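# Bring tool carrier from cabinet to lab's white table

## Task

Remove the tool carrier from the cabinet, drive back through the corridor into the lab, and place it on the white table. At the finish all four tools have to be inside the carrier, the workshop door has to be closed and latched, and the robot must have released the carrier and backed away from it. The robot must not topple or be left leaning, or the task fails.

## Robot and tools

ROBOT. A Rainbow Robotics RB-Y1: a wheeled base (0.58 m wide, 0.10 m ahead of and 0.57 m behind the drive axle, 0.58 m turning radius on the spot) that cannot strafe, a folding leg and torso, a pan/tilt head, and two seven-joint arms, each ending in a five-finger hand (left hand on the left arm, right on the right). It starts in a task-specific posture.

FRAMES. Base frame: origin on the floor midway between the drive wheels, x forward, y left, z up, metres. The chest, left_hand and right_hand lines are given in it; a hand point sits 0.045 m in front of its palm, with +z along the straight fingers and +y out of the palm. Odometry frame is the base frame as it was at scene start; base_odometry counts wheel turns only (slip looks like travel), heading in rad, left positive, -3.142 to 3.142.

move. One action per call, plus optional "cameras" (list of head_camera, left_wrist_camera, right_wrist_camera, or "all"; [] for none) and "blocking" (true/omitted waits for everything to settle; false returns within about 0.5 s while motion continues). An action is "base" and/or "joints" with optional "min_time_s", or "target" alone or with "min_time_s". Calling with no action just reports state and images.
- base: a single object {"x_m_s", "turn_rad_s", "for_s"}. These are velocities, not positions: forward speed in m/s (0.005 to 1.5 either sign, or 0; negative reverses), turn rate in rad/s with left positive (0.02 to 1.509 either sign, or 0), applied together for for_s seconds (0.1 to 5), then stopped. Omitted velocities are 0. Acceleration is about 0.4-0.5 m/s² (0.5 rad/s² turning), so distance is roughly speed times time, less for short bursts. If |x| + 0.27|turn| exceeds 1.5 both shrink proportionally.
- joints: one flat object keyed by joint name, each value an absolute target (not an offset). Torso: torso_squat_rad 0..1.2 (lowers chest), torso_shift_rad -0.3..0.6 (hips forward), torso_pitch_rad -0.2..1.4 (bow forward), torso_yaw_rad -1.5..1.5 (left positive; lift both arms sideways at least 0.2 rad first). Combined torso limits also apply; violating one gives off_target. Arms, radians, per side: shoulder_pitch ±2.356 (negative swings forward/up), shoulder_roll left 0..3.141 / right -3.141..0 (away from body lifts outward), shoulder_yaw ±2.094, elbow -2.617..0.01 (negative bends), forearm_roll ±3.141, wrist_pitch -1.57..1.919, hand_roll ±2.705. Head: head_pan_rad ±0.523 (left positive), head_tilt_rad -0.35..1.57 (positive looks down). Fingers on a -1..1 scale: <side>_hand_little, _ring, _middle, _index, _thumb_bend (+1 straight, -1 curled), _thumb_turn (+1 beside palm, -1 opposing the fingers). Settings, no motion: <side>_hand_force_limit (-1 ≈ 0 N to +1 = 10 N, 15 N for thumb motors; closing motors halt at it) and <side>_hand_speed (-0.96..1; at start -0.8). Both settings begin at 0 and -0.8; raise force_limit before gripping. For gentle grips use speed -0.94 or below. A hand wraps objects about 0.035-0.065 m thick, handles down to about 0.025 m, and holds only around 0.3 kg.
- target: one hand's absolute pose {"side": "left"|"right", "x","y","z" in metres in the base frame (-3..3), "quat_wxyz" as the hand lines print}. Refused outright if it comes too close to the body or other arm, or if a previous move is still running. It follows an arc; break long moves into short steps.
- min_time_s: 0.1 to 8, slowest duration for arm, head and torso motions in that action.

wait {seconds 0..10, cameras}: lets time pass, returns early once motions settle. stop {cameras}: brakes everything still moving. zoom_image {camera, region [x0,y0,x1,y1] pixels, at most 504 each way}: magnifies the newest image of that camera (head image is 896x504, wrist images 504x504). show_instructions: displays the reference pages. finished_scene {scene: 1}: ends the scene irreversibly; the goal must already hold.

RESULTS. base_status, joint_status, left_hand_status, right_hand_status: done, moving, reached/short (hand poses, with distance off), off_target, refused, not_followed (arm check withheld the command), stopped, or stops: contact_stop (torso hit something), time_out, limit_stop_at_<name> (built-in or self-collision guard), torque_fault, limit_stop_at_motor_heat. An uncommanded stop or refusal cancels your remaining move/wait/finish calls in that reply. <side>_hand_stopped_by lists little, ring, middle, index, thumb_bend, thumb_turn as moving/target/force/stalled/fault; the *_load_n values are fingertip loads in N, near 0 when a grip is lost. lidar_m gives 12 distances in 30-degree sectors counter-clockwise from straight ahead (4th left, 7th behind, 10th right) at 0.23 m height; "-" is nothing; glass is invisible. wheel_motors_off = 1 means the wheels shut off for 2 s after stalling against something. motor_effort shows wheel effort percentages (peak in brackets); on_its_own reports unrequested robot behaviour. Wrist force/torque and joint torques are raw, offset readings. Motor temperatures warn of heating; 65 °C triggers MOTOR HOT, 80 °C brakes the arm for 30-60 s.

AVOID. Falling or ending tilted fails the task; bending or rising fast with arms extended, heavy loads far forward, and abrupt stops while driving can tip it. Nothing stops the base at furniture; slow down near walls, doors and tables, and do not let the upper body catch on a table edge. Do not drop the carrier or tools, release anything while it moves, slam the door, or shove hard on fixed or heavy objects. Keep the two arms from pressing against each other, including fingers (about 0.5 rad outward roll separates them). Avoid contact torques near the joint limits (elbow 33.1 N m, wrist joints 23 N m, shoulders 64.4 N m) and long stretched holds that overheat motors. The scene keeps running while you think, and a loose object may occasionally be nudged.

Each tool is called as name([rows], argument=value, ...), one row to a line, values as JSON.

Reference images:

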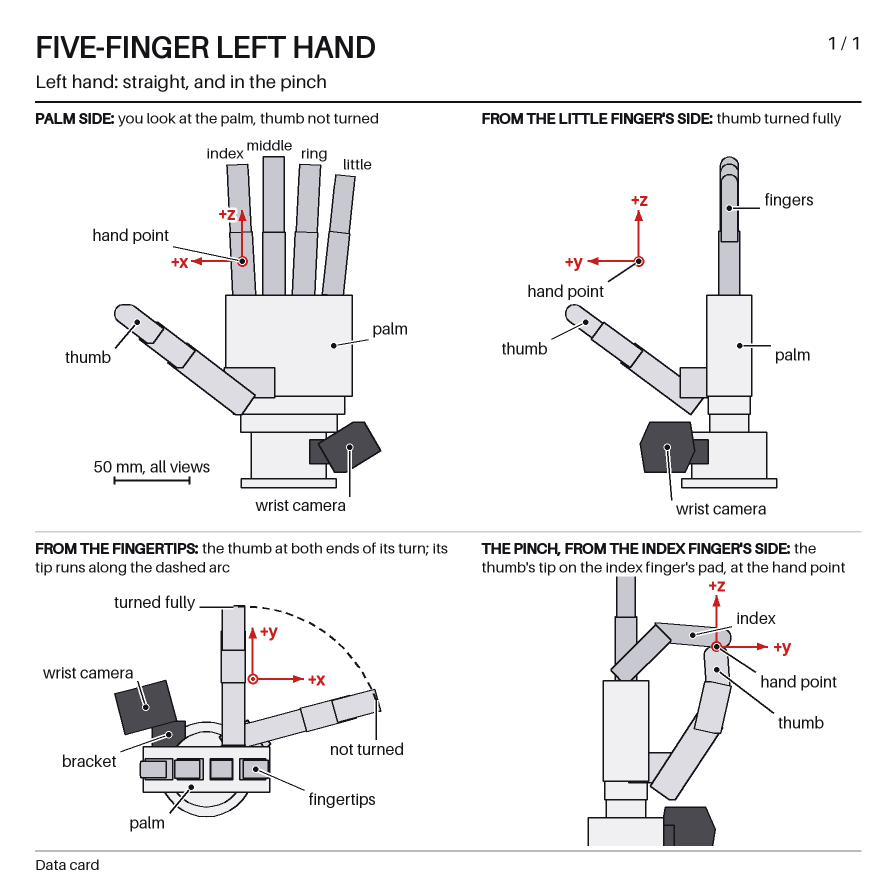

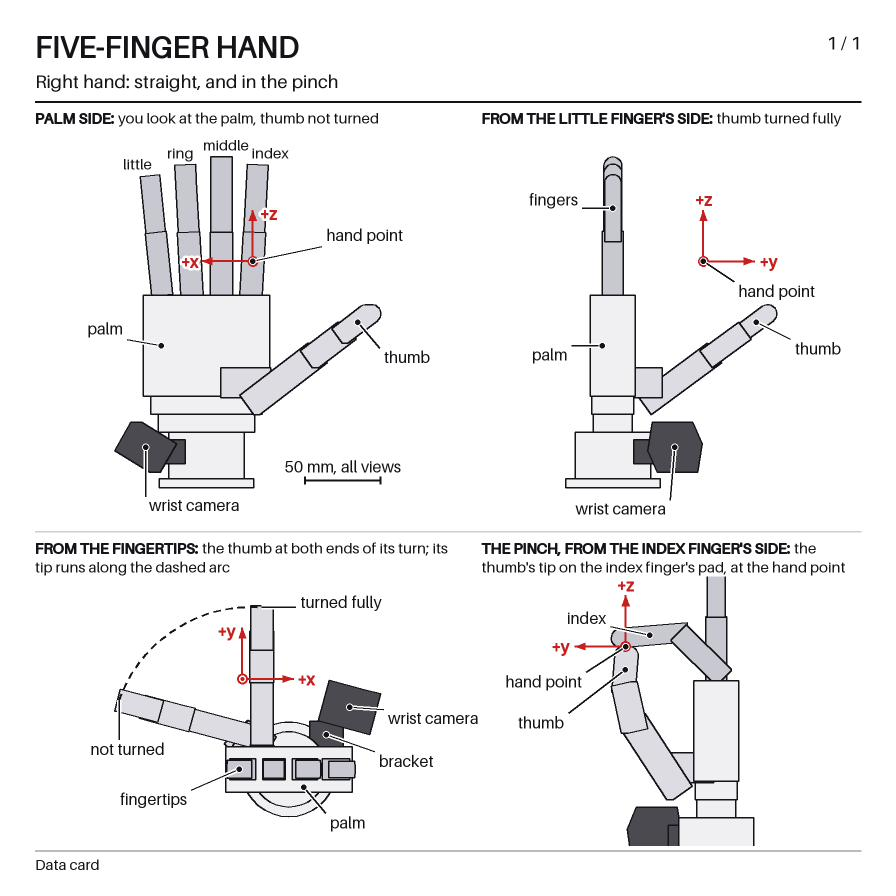

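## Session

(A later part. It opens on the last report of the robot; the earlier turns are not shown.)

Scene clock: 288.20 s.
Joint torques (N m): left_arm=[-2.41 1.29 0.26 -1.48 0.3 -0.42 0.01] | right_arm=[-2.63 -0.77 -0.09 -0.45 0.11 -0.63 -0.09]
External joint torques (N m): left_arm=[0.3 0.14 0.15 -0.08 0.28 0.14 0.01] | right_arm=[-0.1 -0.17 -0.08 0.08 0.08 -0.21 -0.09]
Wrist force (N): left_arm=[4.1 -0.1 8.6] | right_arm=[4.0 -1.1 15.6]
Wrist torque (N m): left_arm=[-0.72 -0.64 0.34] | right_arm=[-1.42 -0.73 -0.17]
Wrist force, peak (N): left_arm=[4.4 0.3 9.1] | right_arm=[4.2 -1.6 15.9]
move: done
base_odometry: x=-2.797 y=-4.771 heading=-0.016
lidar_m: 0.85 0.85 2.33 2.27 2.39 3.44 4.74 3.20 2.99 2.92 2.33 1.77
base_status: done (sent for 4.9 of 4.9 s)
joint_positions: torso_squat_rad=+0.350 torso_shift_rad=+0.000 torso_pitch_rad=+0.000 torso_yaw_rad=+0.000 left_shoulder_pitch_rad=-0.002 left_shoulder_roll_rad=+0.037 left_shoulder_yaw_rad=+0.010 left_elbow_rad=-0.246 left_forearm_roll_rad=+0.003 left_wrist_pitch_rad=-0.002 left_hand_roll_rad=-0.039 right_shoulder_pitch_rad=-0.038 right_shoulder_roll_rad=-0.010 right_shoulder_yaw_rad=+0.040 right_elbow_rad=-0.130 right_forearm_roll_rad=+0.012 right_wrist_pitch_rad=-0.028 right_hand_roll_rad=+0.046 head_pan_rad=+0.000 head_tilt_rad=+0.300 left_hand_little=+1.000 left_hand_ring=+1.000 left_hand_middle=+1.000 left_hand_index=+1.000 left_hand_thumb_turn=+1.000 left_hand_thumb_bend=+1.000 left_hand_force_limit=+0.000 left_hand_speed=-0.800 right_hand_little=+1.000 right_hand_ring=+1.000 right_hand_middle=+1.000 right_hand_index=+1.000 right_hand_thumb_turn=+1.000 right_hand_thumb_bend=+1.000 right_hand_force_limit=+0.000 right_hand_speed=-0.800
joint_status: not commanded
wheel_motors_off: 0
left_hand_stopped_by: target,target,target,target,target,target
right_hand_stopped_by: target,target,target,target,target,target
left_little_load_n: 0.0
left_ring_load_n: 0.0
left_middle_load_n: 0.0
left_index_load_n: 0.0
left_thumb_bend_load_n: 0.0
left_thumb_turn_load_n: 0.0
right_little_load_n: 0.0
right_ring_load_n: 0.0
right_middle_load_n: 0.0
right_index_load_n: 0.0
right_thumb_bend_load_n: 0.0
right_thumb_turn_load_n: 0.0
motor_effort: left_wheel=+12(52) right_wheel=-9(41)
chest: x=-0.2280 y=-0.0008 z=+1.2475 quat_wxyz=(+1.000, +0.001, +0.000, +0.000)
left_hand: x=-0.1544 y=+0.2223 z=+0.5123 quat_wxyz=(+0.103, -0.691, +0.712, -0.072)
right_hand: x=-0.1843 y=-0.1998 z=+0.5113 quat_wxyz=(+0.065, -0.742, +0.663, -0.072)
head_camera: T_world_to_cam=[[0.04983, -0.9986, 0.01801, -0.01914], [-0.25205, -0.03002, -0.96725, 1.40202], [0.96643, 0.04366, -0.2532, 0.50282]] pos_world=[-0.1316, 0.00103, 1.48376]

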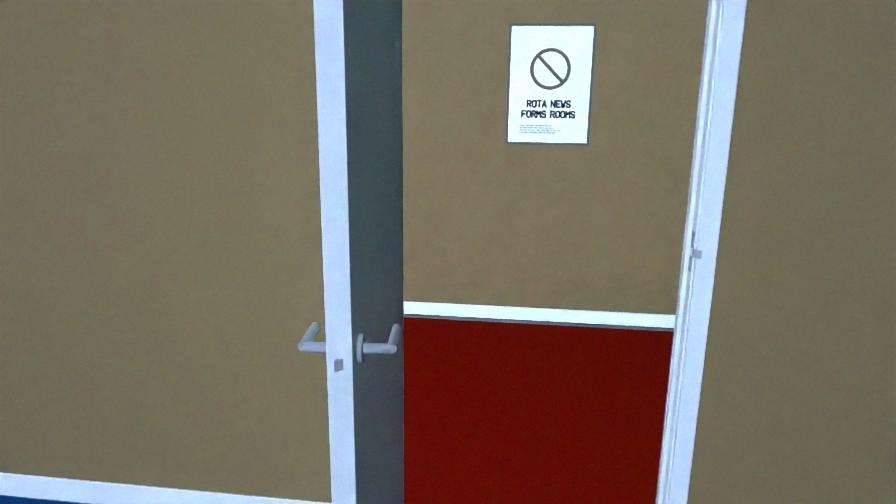

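move(base={"turn_rad_s": -0.3, "for_s": 1.2})

move(base={"x_m_s": 0.3, "for_s": 1.7})

move(base={"turn_rad_s": 0.3, "for_s": 1.1}, joints={"head_pan_rad": 0, "head_tilt_rad": 0.5}, cameras=["head_camera"])

Scene clock: 332.07 s.
Joint torques (N m): left_arm=[-2.48 1.34 0.13 -1.5 0.33 -0.38 0.06] | right_arm=[-2.97 -0.55 -0.13 -0.26 0.24 -0.36 0.06]
External joint torques (N m): left_arm=[0.23 0.2 0.02 -0.09 0.31 0.18 0.06] | right_arm=[-0.45 0.06 -0.12 0.26 0.21 0.06 0.06]
Wrist force (N): left_arm=[4.1 -0.1 8.8] | right_arm=[4.0 -1.3 15.7]
Wrist torque (N m): left_arm=[-0.77 -0.64 0.31] | right_arm=[-1.45 -0.73 -0.18]
Wrist force, peak (N): left_arm=[4.3 -0.2 9.2] | right_arm=[4.2 -1.2 15.9]
move: done
base_odometry: x=-2.797 y=-4.771 heading=-0.375
lidar_m: 1.77 0.84 1.94 2.26 2.27 2.57 4.29 4.74 3.18 2.93 2.92 2.05
base_status: done (sent for 1.2 of 1.2 s)
joint_positions: torso_squat_rad=+0.350 torso_shift_rad=+0.000 torso_pitch_rad=+0.000 torso_yaw_rad=+0.000 left_shoulder_pitch_rad=-0.002 left_shoulder_roll_rad=+0.037 left_shoulder_yaw_rad=+0.010 left_elbow_rad=-0.246 left_forearm_roll_rad=+0.003 left_wrist_pitch_rad=-0.002 left_hand_roll_rad=-0.039 right_shoulder_pitch_rad=-0.038 right_shoulder_roll_rad=-0.010 right_shoulder_yaw_rad=+0.040 right_elbow_rad=-0.130 right_forearm_roll_rad=+0.012 right_wrist_pitch_rad=-0.028 right_hand_roll_rad=+0.046 head_pan_rad=+0.000 head_tilt_rad=+0.300 left_hand_little=+1.000 left_hand_ring=+1.000 left_hand_middle=+1.000 left_hand_index=+1.000 left_hand_thumb_turn=+1.000 left_hand_thumb_bend=+1.000 left_hand_force_limit=+0.000 left_hand_speed=-0.800 right_hand_little=+1.000 right_hand_ring=+1.000 right_hand_middle=+1.000 right_hand_index=+1.000 right_hand_thumb_turn=+1.000 right_hand_thumb_bend=+1.000 right_hand_force_limit=+0.000 right_hand_speed=-0.800
joint_status: not commanded
wheel_motors_off: 0
left_hand_stopped_by: target,target,target,target,target,target
right_hand_stopped_by: target,target,target,target,target,target
left_little_load_n: 0.0
left_ring_load_n: 0.0
left_middle_load_n: 0.0
left_index_load_n: 0.0
left_thumb_bend_load_n: 0.0
left_thumb_turn_load_n: 0.0
right_little_load_n: 0.0
right_ring_load_n: 0.0
right_middle_load_n: 0.0
right_index_load_n: 0.0
right_thumb_bend_load_n: 0.0
right_thumb_turn_load_n: 0.0
motor_effort: left_wheel=+10(37) right_wheel=+1(37)
chest: x=-0.2280 y=-0.0007 z=+1.2475 quat_wxyz=(+1.000, +0.001, +0.000, +0.000)
left_hand: x=-0.1544 y=+0.2223 z=+0.5123 quat_wxyz=(+0.103, -0.691, +0.712, -0.072)
right_hand: x=-0.1843 y=-0.1998 z=+0.5113 quat_wxyz=(+0.064, -0.742, +0.663, -0.072)
pictures: none

Scene clock: 334.93 s.
Joint torques (N m): left_arm=[-2.58 1.23 0.24 -1.52 0.31 -0.29 0.01] | right_arm=[-2.68 -0.98 0.28 -0.45 0.4 -0.26 -0.15]
External joint torques (N m): left_arm=[0.13 0.08 0.13 -0.12 0.29 0.27 0.01] | right_arm=[-0.16 -0.37 0.28 0.08 0.37 0.15 -0.15]
Wrist force (N): left_arm=[4.0 -0.1 8.7] | right_arm=[4.2 -1.3 15.8]
Wrist torque (N m): left_arm=[-0.75 -0.66 0.33] | right_arm=[-1.45 -0.76 -0.17]
Wrist force, peak (N): left_arm=[4.1 0.0 9.2] | right_arm=[4.2 -1.1 15.9]
move: done
base_odometry: x=-2.322 y=-4.958 heading=-0.376
lidar_m: 1.29 1.02 0.53 2.32 2.43 2.75 4.55 5.15 3.31 2.77 2.71 1.48
base_status: done (sent for 1.7 of 1.7 s)
joint_positions: torso_squat_rad=+0.350 torso_shift_rad=+0.000 torso_pitch_rad=+0.000 torso_yaw_rad=+0.000 left_shoulder_pitch_rad=-0.002 left_shoulder_roll_rad=+0.037 left_shoulder_yaw_rad=+0.010 left_elbow_rad=-0.246 left_forearm_roll_rad=+0.003 left_wrist_pitch_rad=-0.002 left_hand_roll_rad=-0.039 right_shoulder_pitch_rad=-0.038 right_shoulder_roll_rad=-0.010 right_shoulder_yaw_rad=+0.040 right_elbow_rad=-0.130 right_forearm_roll_rad=+0.012 right_wrist_pitch_rad=-0.028 right_hand_roll_rad=+0.046 head_pan_rad=+0.000 head_tilt_rad=+0.300 left_hand_little=+1.000 left_hand_ring=+1.000 left_hand_middle=+1.000 left_hand_index=+1.000 left_hand_thumb_turn=+1.000 left_hand_thumb_bend=+1.000 left_hand_force_limit=+0.000 left_hand_speed=-0.800 right_hand_little=+1.000 right_hand_ring=+1.000 right_hand_middle=+1.000 right_hand_index=+1.000 right_hand_thumb_turn=+1.000 right_hand_thumb_bend=+1.000 right_hand_force_limit=+0.000 right_hand_speed=-0.800
joint_status: not commanded
wheel_motors_off: 0
left_hand_stopped_by: target,target,target,target,target,target
right_hand_stopped_by: target,target,target,target,target,target
left_little_load_n: 0.0
left_ring_load_n: 0.0
left_middle_load_n: 0.0
left_index_load_n: 0.0
left_thumb_bend_load_n: 0.0
left_thumb_turn_load_n: 0.0
right_little_load_n: 0.0
right_ring_load_n: 0.0
right_middle_load_n: 0.0
right_index_load_n: 0.0
right_thumb_bend_load_n: 0.0
right_thumb_turn_load_n: 0.0
motor_effort: left_wheel=-9(43) right_wheel=+8(39)
chest: x=-0.2279 y=-0.0007 z=+1.2475 quat_wxyz=(+1.000, +0.001, +0.000, +0.000)
left_hand: x=-0.1545 y=+0.2223 z=+0.5123 quat_wxyz=(+0.103, -0.691, +0.712, -0.072)
right_hand: x=-0.1844 y=-0.1998 z=+0.5113 quat_wxyz=(+0.064, -0.742, +0.663, -0.072)
pictures: none

Scene clock: 336.97 s.
Joint torques (N m): left_arm=[-2.75 1.52 0.19 -1.49 0.29 -0.29 0.05] | right_arm=[-2.76 -0.76 0.4 -0.61 0.29 -0.68 -0.21]
External joint torques (N m): left_arm=[-0.04 0.37 0.08 -0.09 0.27 0.27 0.05] | right_arm=[-0.23 -0.16 0.41 -0.09 0.26 -0.27 -0.21]
Wrist force (N): left_arm=[4.2 -0.1 9.0] | right_arm=[4.1 -1.1 15.7]
Wrist torque (N m): left_arm=[-0.75 -0.66 0.33] | right_arm=[-1.43 -0.74 -0.17]
Wrist force, peak (N): left_arm=[3.9 -0.1 9.4] | right_arm=[4.2 -1.3 15.9]
move: done
base_odometry: x=-2.322 y=-4.958 heading=-0.047
lidar_m: 3.46 0.58 0.53 2.43 2.53 3.55 5.18 3.87 2.86 2.77 1.69 1.28
base_status: done (sent for 1.1 of 1.1 s)
joint_positions: torso_squat_rad=+0.350 torso_shift_rad=+0.000 torso_pitch_rad=+0.000 torso_yaw_rad=+0.000 left_shoulder_pitch_rad=-0.002 left_shoulder_roll_rad=+0.037 left_shoulder_yaw_rad=+0.010 left_elbow_rad=-0.246 left_forearm_roll_rad=+0.003 left_wrist_pitch_rad=-0.002 left_hand_roll_rad=-0.039 right_shoulder_pitch_rad=-0.038 right_shoulder_roll_rad=-0.010 right_shoulder_yaw_rad=+0.040 right_elbow_rad=-0.130 right_forearm_roll_rad=+0.012 right_wrist_pitch_rad=-0.028 right_hand_roll_rad=+0.046 head_pan_rad=+0.000 head_tilt_rad=+0.500 left_hand_little=+1.000 left_hand_ring=+1.000 left_hand_middle=+1.000 left_hand_index=+1.000 left_hand_thumb_turn=+1.000 left_hand_thumb_bend=+1.000 left_hand_force_limit=+0.000 left_hand_speed=-0.800 right_hand_little=+1.000 right_hand_ring=+1.000 right_hand_middle=+1.000 right_hand_index=+1.000 right_hand_thumb_turn=+1.000 right_hand_thumb_bend=+1.000 right_hand_force_limit=+0.000 right_hand_speed=-0.800
joint_status: all done
wheel_motors_off: 0
left_hand_stopped_by: target,target,target,target,target,target
right_hand_stopped_by: target,target,target,target,target,target
left_little_load_n: 0.0
left_ring_load_n: 0.0
left_middle_load_n: -0.5
left_index_load_n: 0.0
left_thumb_bend_load_n: 0.0
left_thumb_turn_load_n: 0.0
right_little_load_n: 0.0
right_ring_load_n: 0.0
right_middle_load_n: 0.0
right_index_load_n: 0.0
right_thumb_bend_load_n: 0.0
right_thumb_turn_load_n: 0.0
motor_effort: left_wheel=-2(43) right_wheel=+5(32)
chest: x=-0.2280 y=-0.0008 z=+1.2475 quat_wxyz=(+1.000, +0.001, +0.000, +0.000)
left_hand: x=-0.1545 y=+0.2223 z=+0.5123 quat_wxyz=(+0.103, -0.691, +0.712, -0.072)
right_hand: x=-0.1844 y=-0.1998 z=+0.5113 quat_wxyz=(+0.064, -0.742, +0.663, -0.072)
head_camera: T_world_to_cam=[[0.05264, -0.99858, 0.00776, -0.00374], [-0.43916, -0.03013, -0.8979, 1.26314], [0.89686, 0.04386, -0.44013, 0.75912]] pos_world=[-0.12591, 0.00103, 1.46831]

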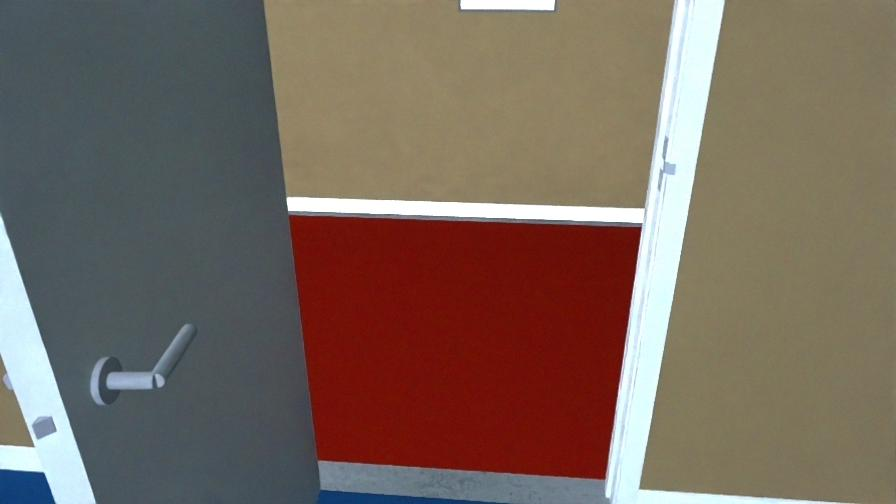

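move(base={"x_m_s": 0.4, "for_s": 3.0}, cameras=["head_camera"])

move(base={"x_m_s": 0.4, "for_s": 2.9})

Scene clock: 350.23 s.
Joint torques (N m): left_arm=[-2.53 1.56 0.18 -1.57 0.38 -0.37 0.08] | right_arm=[-2.75 -0.73 0.47 -0.67 0.34 -0.52 -0.1]
External joint torques (N m): left_arm=[0.19 0.41 0.07 -0.17 0.36 0.19 0.08] | right_arm=[-0.23 -0.12 0.47 -0.15 0.31 -0.1 -0.1]
Wrist force (N): left_arm=[3.7 -0.1 9.1] | right_arm=[4.2 -1.2 15.7]
Wrist torque (N m): left_arm=[-0.79 -0.58 0.30] | right_arm=[-1.43 -0.75 -0.17]
Wrist force, peak (N): left_arm=[4.6 -0.1 9.0] | right_arm=[4.3 -1.1 15.9]
move: done
base_odometry: x=-1.124 y=-5.013 heading=-0.046
lidar_m: 2.27 2.38 0.52 0.44 0.46 0.61 6.36 3.88 2.88 0.38 0.40 2.35
base_status: done (sent for 3 of 3 s)
joint_positions: torso_squat_rad=+0.350 torso_shift_rad=+0.000 torso_pitch_rad=+0.000 torso_yaw_rad=+0.000 left_shoulder_pitch_rad=-0.002 left_shoulder_roll_rad=+0.037 left_shoulder_yaw_rad=+0.010 left_elbow_rad=-0.246 left_forearm_roll_rad=+0.003 left_wrist_pitch_rad=-0.002 left_hand_roll_rad=-0.039 right_shoulder_pitch_rad=-0.038 right_shoulder_roll_rad=-0.010 right_shoulder_yaw_rad=+0.040 right_elbow_rad=-0.130 right_forearm_roll_rad=+0.012 right_wrist_pitch_rad=-0.028 right_hand_roll_rad=+0.046 head_pan_rad=+0.000 head_tilt_rad=+0.500 left_hand_little=+1.000 left_hand_ring=+1.000 left_hand_middle=+1.000 left_hand_index=+1.000 left_hand_thumb_turn=+1.000 left_hand_thumb_bend=+1.000 left_hand_force_limit=+0.000 left_hand_speed=-0.800 right_hand_little=+1.000 right_hand_ring=+1.000 right_hand_middle=+1.000 right_hand_index=+1.000 right_hand_thumb_turn=+1.000 right_hand_thumb_bend=+1.000 right_hand_force_limit=+0.000 right_hand_speed=-0.800
joint_status: not commanded
wheel_motors_off: 0
left_hand_stopped_by: target,target,target,target,target,target
right_hand_stopped_by: target,target,target,target,target,target
left_little_load_n: 0.0
left_ring_load_n: 0.0
left_middle_load_n: 0.0
left_index_load_n: 0.0
left_thumb_bend_load_n: 0.0
left_thumb_turn_load_n: 0.0
right_little_load_n: 0.0
right_ring_load_n: 0.0
right_middle_load_n: 0.0
right_index_load_n: 0.0
right_thumb_bend_load_n: 0.0
right_thumb_turn_load_n: 0.0
motor_effort: left_wheel=+9(45) right_wheel=-7(39)
chest: x=-0.2279 y=-0.0008 z=+1.2475 quat_wxyz=(+1.000, +0.001, +0.000, +0.000)
left_hand: x=-0.1545 y=+0.2223 z=+0.5123 quat_wxyz=(+0.103, -0.691, +0.712, -0.072)
right_hand: x=-0.1844 y=-0.1998 z=+0.5113 quat_wxyz=(+0.064, -0.742, +0.663, -0.072)
head_camera: T_world_to_cam=[[0.05264, -0.99858, 0.00776, -0.00374], [-0.43916, -0.03013, -0.8979, 1.26314], [0.89686, 0.04386, -0.44013, 0.75912]] pos_world=[-0.12591, 0.00103, 1.46831]

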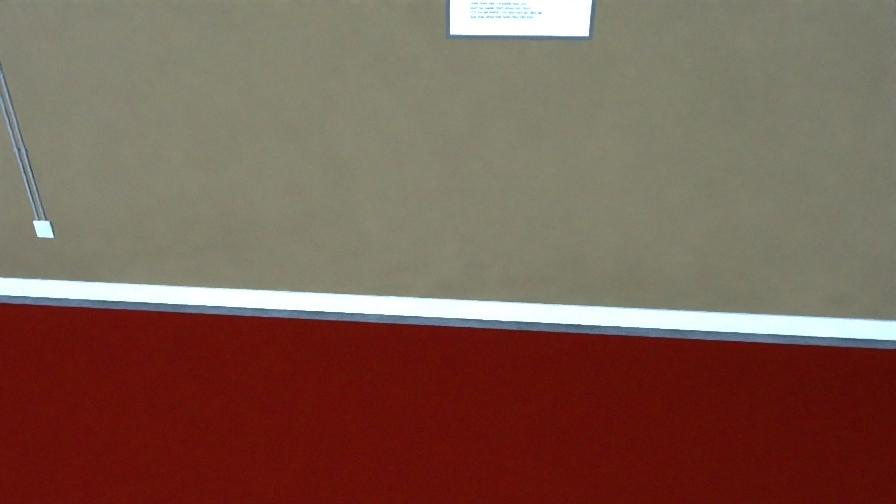

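Scene clock: 354.57 s.
Joint torques (N m): left_arm=[-2.37 1.24 0.16 -1.53 0.31 -0.27 -0.02] | right_arm=[-2.46 -1.02 -0.42 -0.56 0.26 -0.44 -0.08]
External joint torques (N m): left_arm=[0.34 0.09 0.05 -0.13 0.28 0.29 -0.01] | right_arm=[0.06 -0.41 -0.41 -0.03 0.23 -0.03 -0.08]
Wrist force (N): left_arm=[3.8 -0.4 9.0] | right_arm=[4.2 -1.3 15.6]
Wrist torque (N m): left_arm=[-0.79 -0.58 0.31] | right_arm=[-1.44 -0.76 -0.18]
Wrist force, peak (N): left_arm=[4.4 -0.2 9.2] | right_arm=[4.3 -1.2 15.9]
move: done
base_odometry: x=+0.035 y=-5.065 heading=-0.045
lidar_m: 1.10 1.15 1.64 3.45 1.37 1.10 1.70 1.08 1.47 2.85 1.54 1.14
base_status: done (sent for 2.9 of 2.9 s)
joint_positions: torso_squat_rad=+0.350 torso_shift_rad=+0.000 torso_pitch_rad=+0.000 torso_yaw_rad=+0.000 left_shoulder_pitch_rad=-0.002 left_shoulder_roll_rad=+0.037 left_shoulder_yaw_rad=+0.010 left_elbow_rad=-0.246 left_forearm_roll_rad=+0.003 left_wrist_pitch_rad=-0.002 left_hand_roll_rad=-0.039 right_shoulder_pitch_rad=-0.038 right_shoulder_roll_rad=-0.010 right_shoulder_yaw_rad=+0.040 right_elbow_rad=-0.130 right_forearm_roll_rad=+0.012 right_wrist_pitch_rad=-0.028 right_hand_roll_rad=+0.046 head_pan_rad=+0.000 head_tilt_rad=+0.500 left_hand_little=+1.000 left_hand_ring=+1.000 left_hand_middle=+1.000 left_hand_index=+1.000 left_hand_thumb_turn=+1.000 left_hand_thumb_bend=+1.000 left_hand_force_limit=+0.000 left_hand_speed=-0.800 right_hand_little=+1.000 right_hand_ring=+1.000 right_hand_middle=+1.000 right_hand_index=+1.000 right_hand_thumb_turn=+1.000 right_hand_thumb_bend=+1.000 right_hand_force_limit=+0.000 right_hand_speed=-0.800
joint_status: not commanded
wheel_motors_off: 0
left_hand_stopped_by: target,target,target,target,target,target
right_hand_stopped_by: target,target,target,target,target,target
left_little_load_n: 0.0
left_ring_load_n: 0.0
left_middle_load_n: 0.0
left_index_load_n: 0.0
left_thumb_bend_load_n: 0.0
left_thumb_turn_load_n: 0.0
right_little_load_n: 0.0
right_ring_load_n: 0.0
right_middle_load_n: 0.0
right_index_load_n: 0.0
right_thumb_bend_load_n: 0.0
right_thumb_turn_load_n: 0.0
motor_effort: left_wheel=+11(37) right_wheel=-10(19)
chest: x=-0.2279 y=-0.0008 z=+1.2475 quat_wxyz=(+1.000, +0.001, +0.000, +0.000)
left_hand: x=-0.1545 y=+0.2223 z=+0.5123 quat_wxyz=(+0.103, -0.691, +0.712, -0.072)
right_hand: x=-0.1844 y=-0.1998 z=+0.5113 quat_wxyz=(+0.064, -0.742, +0.663, -0.072)
pictures: none

move(base={"turn_rad_s": 0.8, "for_s": 1.97}, joints={"head_pan_rad": 0, "head_tilt_rad": 0.25}, cameras=["head_camera"])

Scene clock: 361.00 s.
Joint torques (N m): left_arm=[-2.32 1.59 0.05 -1.37 0.18 -0.32 0.09] | right_arm=[-3.25 -1.3 -0.4 -0.65 0.16 -0.28 -0.17]
External joint torques (N m): left_arm=[0.39 0.43 -0.06 0.03 0.16 0.24 0.09] | right_arm=[-0.73 -0.7 -0.39 -0.12 0.13 0.14 -0.17]
Wrist force (N): left_arm=[3.6 -0.1 9.0] | right_arm=[4.1 -1.1 15.8]
Wrist torque (N m): left_arm=[-0.77 -0.57 0.29] | right_arm=[-1.43 -0.75 -0.18]
Wrist force, peak (N): left_arm=[4.1 -0.2 9.3] | right_arm=[4.2 -1.2 15.9]
move: done
base_odometry: x=+0.035 y=-5.066 heading=+1.528
lidar_m: 3.36 1.37 1.09 1.75 1.07 1.48 2.84 1.51 1.14 1.11 1.17 1.66
base_status: done (sent for 1.97 of 1.97 s)
joint_positions: torso_squat_rad=+0.350 torso_shift_rad=+0.000 torso_pitch_rad=+0.000 torso_yaw_rad=+0.000 left_shoulder_pitch_rad=-0.002 left_shoulder_roll_rad=+0.037 left_shoulder_yaw_rad=+0.010 left_elbow_rad=-0.246 left_forearm_roll_rad=+0.003 left_wrist_pitch_rad=-0.002 left_hand_roll_rad=-0.039 right_shoulder_pitch_rad=-0.038 right_shoulder_roll_rad=-0.010 right_shoulder_yaw_rad=+0.040 right_elbow_rad=-0.130 right_forearm_roll_rad=+0.012 right_wrist_pitch_rad=-0.028 right_hand_roll_rad=+0.046 head_pan_rad=+0.000 head_tilt_rad=+0.250 left_hand_little=+1.000 left_hand_ring=+1.000 left_hand_middle=+1.000 left_hand_index=+1.000 left_hand_thumb_turn=+1.000 left_hand_thumb_bend=+1.000 left_hand_force_limit=+0.000 left_hand_speed=-0.800 right_hand_little=+1.000 right_hand_ring=+1.000 right_hand_middle=+1.000 right_hand_index=+1.000 right_hand_thumb_turn=+1.000 right_hand_thumb_bend=+1.000 right_hand_force_limit=+0.000 right_hand_speed=-0.800
joint_status: all done
wheel_motors_off: 0
left_hand_stopped_by: target,target,target,target,target,target
right_hand_stopped_by: target,target,target,target,target,target
left_little_load_n: 0.0
left_ring_load_n: 0.0
left_middle_load_n: 0.0
left_index_load_n: 0.0
left_thumb_bend_load_n: 0.0
left_thumb_turn_load_n: 0.0
right_little_load_n: 0.0
right_ring_load_n: 0.0
right_middle_load_n: 0.0
right_index_load_n: 0.0
right_thumb_bend_load_n: 0.0
right_thumb_turn_load_n: 0.0
motor_effort: left_wheel=+6(47) right_wheel=+12(39)
chest: x=-0.2280 y=-0.0008 z=+1.2475 quat_wxyz=(+1.000, +0.001, +0.000, +0.000)
left_hand: x=-0.1544 y=+0.2223 z=+0.5123 quat_wxyz=(+0.103, -0.691, +0.712, -0.072)
right_hand: x=-0.1845 y=-0.1998 z=+0.5113 quat_wxyz=(+0.064, -0.742, +0.663, -0.072)
head_camera: T_world_to_cam=[[0.04877, -0.9986, 0.0205, -0.02295], [-0.20336, -0.03002, -0.97864, 1.42856], [0.97789, 0.04356, -0.20453, 0.4348]] pos_world=[-0.13356, 0.00103, 1.48745]

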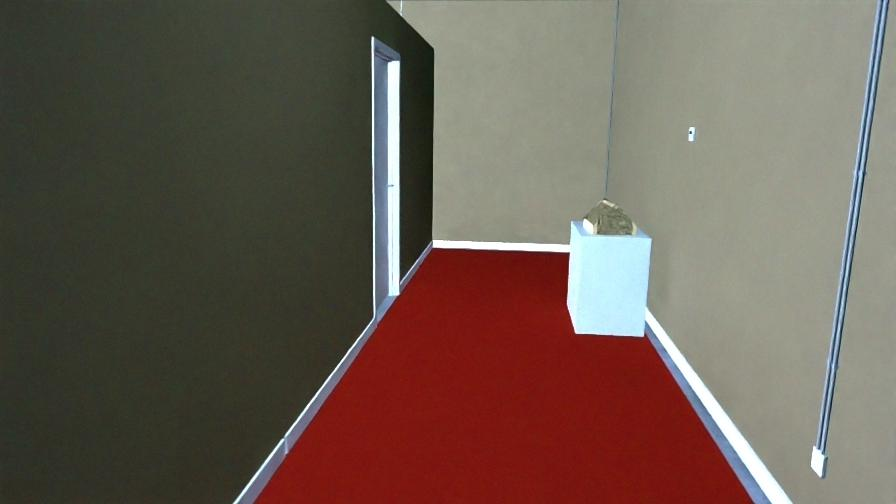

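zoom_image(camera="head_camera", region=[550, 170, 670, 250])

move(base={"x_m_s": 0.9, "for_s": 4.4}, cameras=["head_camera"])

Scaled by 4.200 from the camera's image (finer frame: 1280x720).

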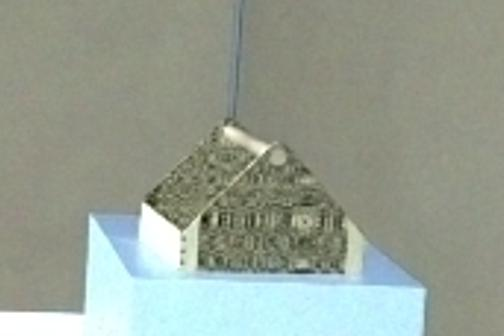

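Scene clock: 370.30 s.
Joint torques (N m): left_arm=[-2.63 1.46 0.19 -1.39 0.31 -0.19 0.04] | right_arm=[-2.18 -1.46 -0.19 0.03 0.2 -0.42 -0.15]
External joint torques (N m): left_arm=[0.08 0.31 0.08 0.02 0.29 0.37 0.04] | right_arm=[0.34 -0.86 -0.18 0.56 0.17 0 -0.15]
Wrist force (N): left_arm=[4.1 0.0 8.9] | right_arm=[4.0 -1.2 15.7]
Wrist torque (N m): left_arm=[-0.76 -0.63 0.31] | right_arm=[-1.43 -0.73 -0.17]
Wrist force, peak (N): left_arm=[3.9 -0.5 9.4] | right_arm=[4.3 -1.5 15.9]
move: done
base_odometry: x=+0.200 y=-1.109 heading=+1.529
lidar_m: 2.62 1.20 0.82 0.79 0.84 1.20 4.28 1.76 1.33 1.30 0.84 1.06
base_status: done (sent for 4.4 of 4.4 s)
joint_positions: torso_squat_rad=+0.350 torso_shift_rad=+0.000 torso_pitch_rad=+0.000 torso_yaw_rad=+0.000 left_shoulder_pitch_rad=-0.002 left_shoulder_roll_rad=+0.037 left_shoulder_yaw_rad=+0.010 left_elbow_rad=-0.246 left_forearm_roll_rad=+0.003 left_wrist_pitch_rad=-0.002 left_hand_roll_rad=-0.039 right_shoulder_pitch_rad=-0.038 right_shoulder_roll_rad=-0.010 right_shoulder_yaw_rad=+0.040 right_elbow_rad=-0.130 right_forearm_roll_rad=+0.012 right_wrist_pitch_rad=-0.028 right_hand_roll_rad=+0.046 head_pan_rad=+0.000 head_tilt_rad=+0.250 left_hand_little=+1.000 left_hand_ring=+1.000 left_hand_middle=+1.000 left_hand_index=+1.000 left_hand_thumb_turn=+1.000 left_hand_thumb_bend=+1.000 left_hand_force_limit=+0.000 left_hand_speed=-0.800 right_hand_little=+1.000 right_hand_ring=+1.000 right_hand_middle=+1.000 right_hand_index=+1.000 right_hand_thumb_turn=+1.000 right_hand_thumb_bend=+1.000 right_hand_force_limit=+0.000 right_hand_speed=-0.800
joint_status: not commanded
wheel_motors_off: 0
left_hand_stopped_by: target,target,target,target,target,target
right_hand_stopped_by: target,target,target,target,target,target
left_little_load_n: 0.0
left_ring_load_n: 0.0
left_middle_load_n: 0.0
left_index_load_n: 0.0
left_thumb_bend_load_n: 0.0
left_thumb_turn_load_n: 0.0
right_little_load_n: 0.0
right_ring_load_n: 0.0
right_middle_load_n: 0.0
right_index_load_n: 0.0
right_thumb_bend_load_n: 0.0
right_thumb_turn_load_n: 0.0
motor_effort: left_wheel=+11(50) right_wheel=-13(41)
chest: x=-0.2280 y=-0.0007 z=+1.2475 quat_wxyz=(+1.000, +0.001, +0.000, +0.000)
left_hand: x=-0.1544 y=+0.2223 z=+0.5123 quat_wxyz=(+0.103, -0.691, +0.712, -0.072)
right_hand: x=-0.1843 y=-0.1998 z=+0.5113 quat_wxyz=(+0.065, -0.742, +0.663, -0.072)
head_camera: T_world_to_cam=[[0.04878, -0.9986, 0.0205, -0.02294], [-0.20345, -0.03002, -0.97862, 1.42851], [0.97787, 0.04356, -0.20463, 0.43494]] pos_world=[-0.13356, 0.00103, 1.48745]

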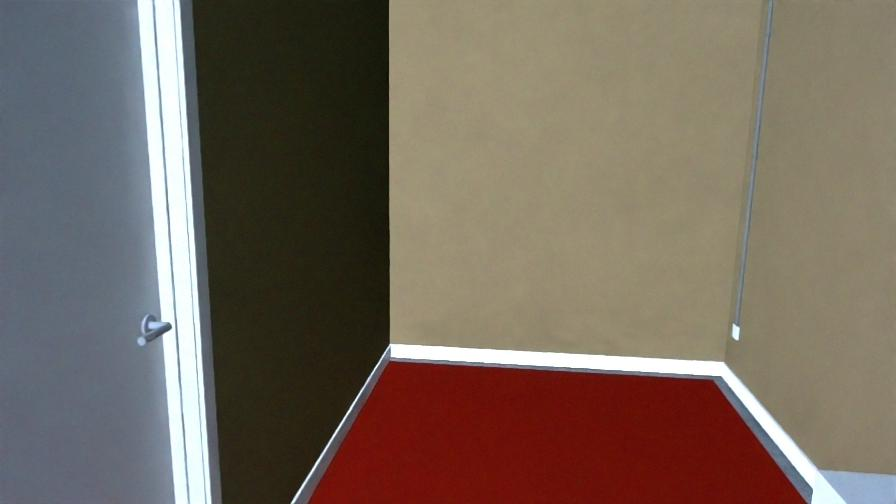

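zoom_image(camera="head_camera", region=[80, 200, 260, 504])

move(base={"x_m_s": 0.5, "for_s": 2.2})

move(base={"turn_rad_s": -0.8, "for_s": 1.9}, joints={"head_pan_rad": 0, "head_tilt_rad": 0.7}, cameras=["head_camera"])

Scaled by 1.658 from the camera's image (finer frame: 1280x720).

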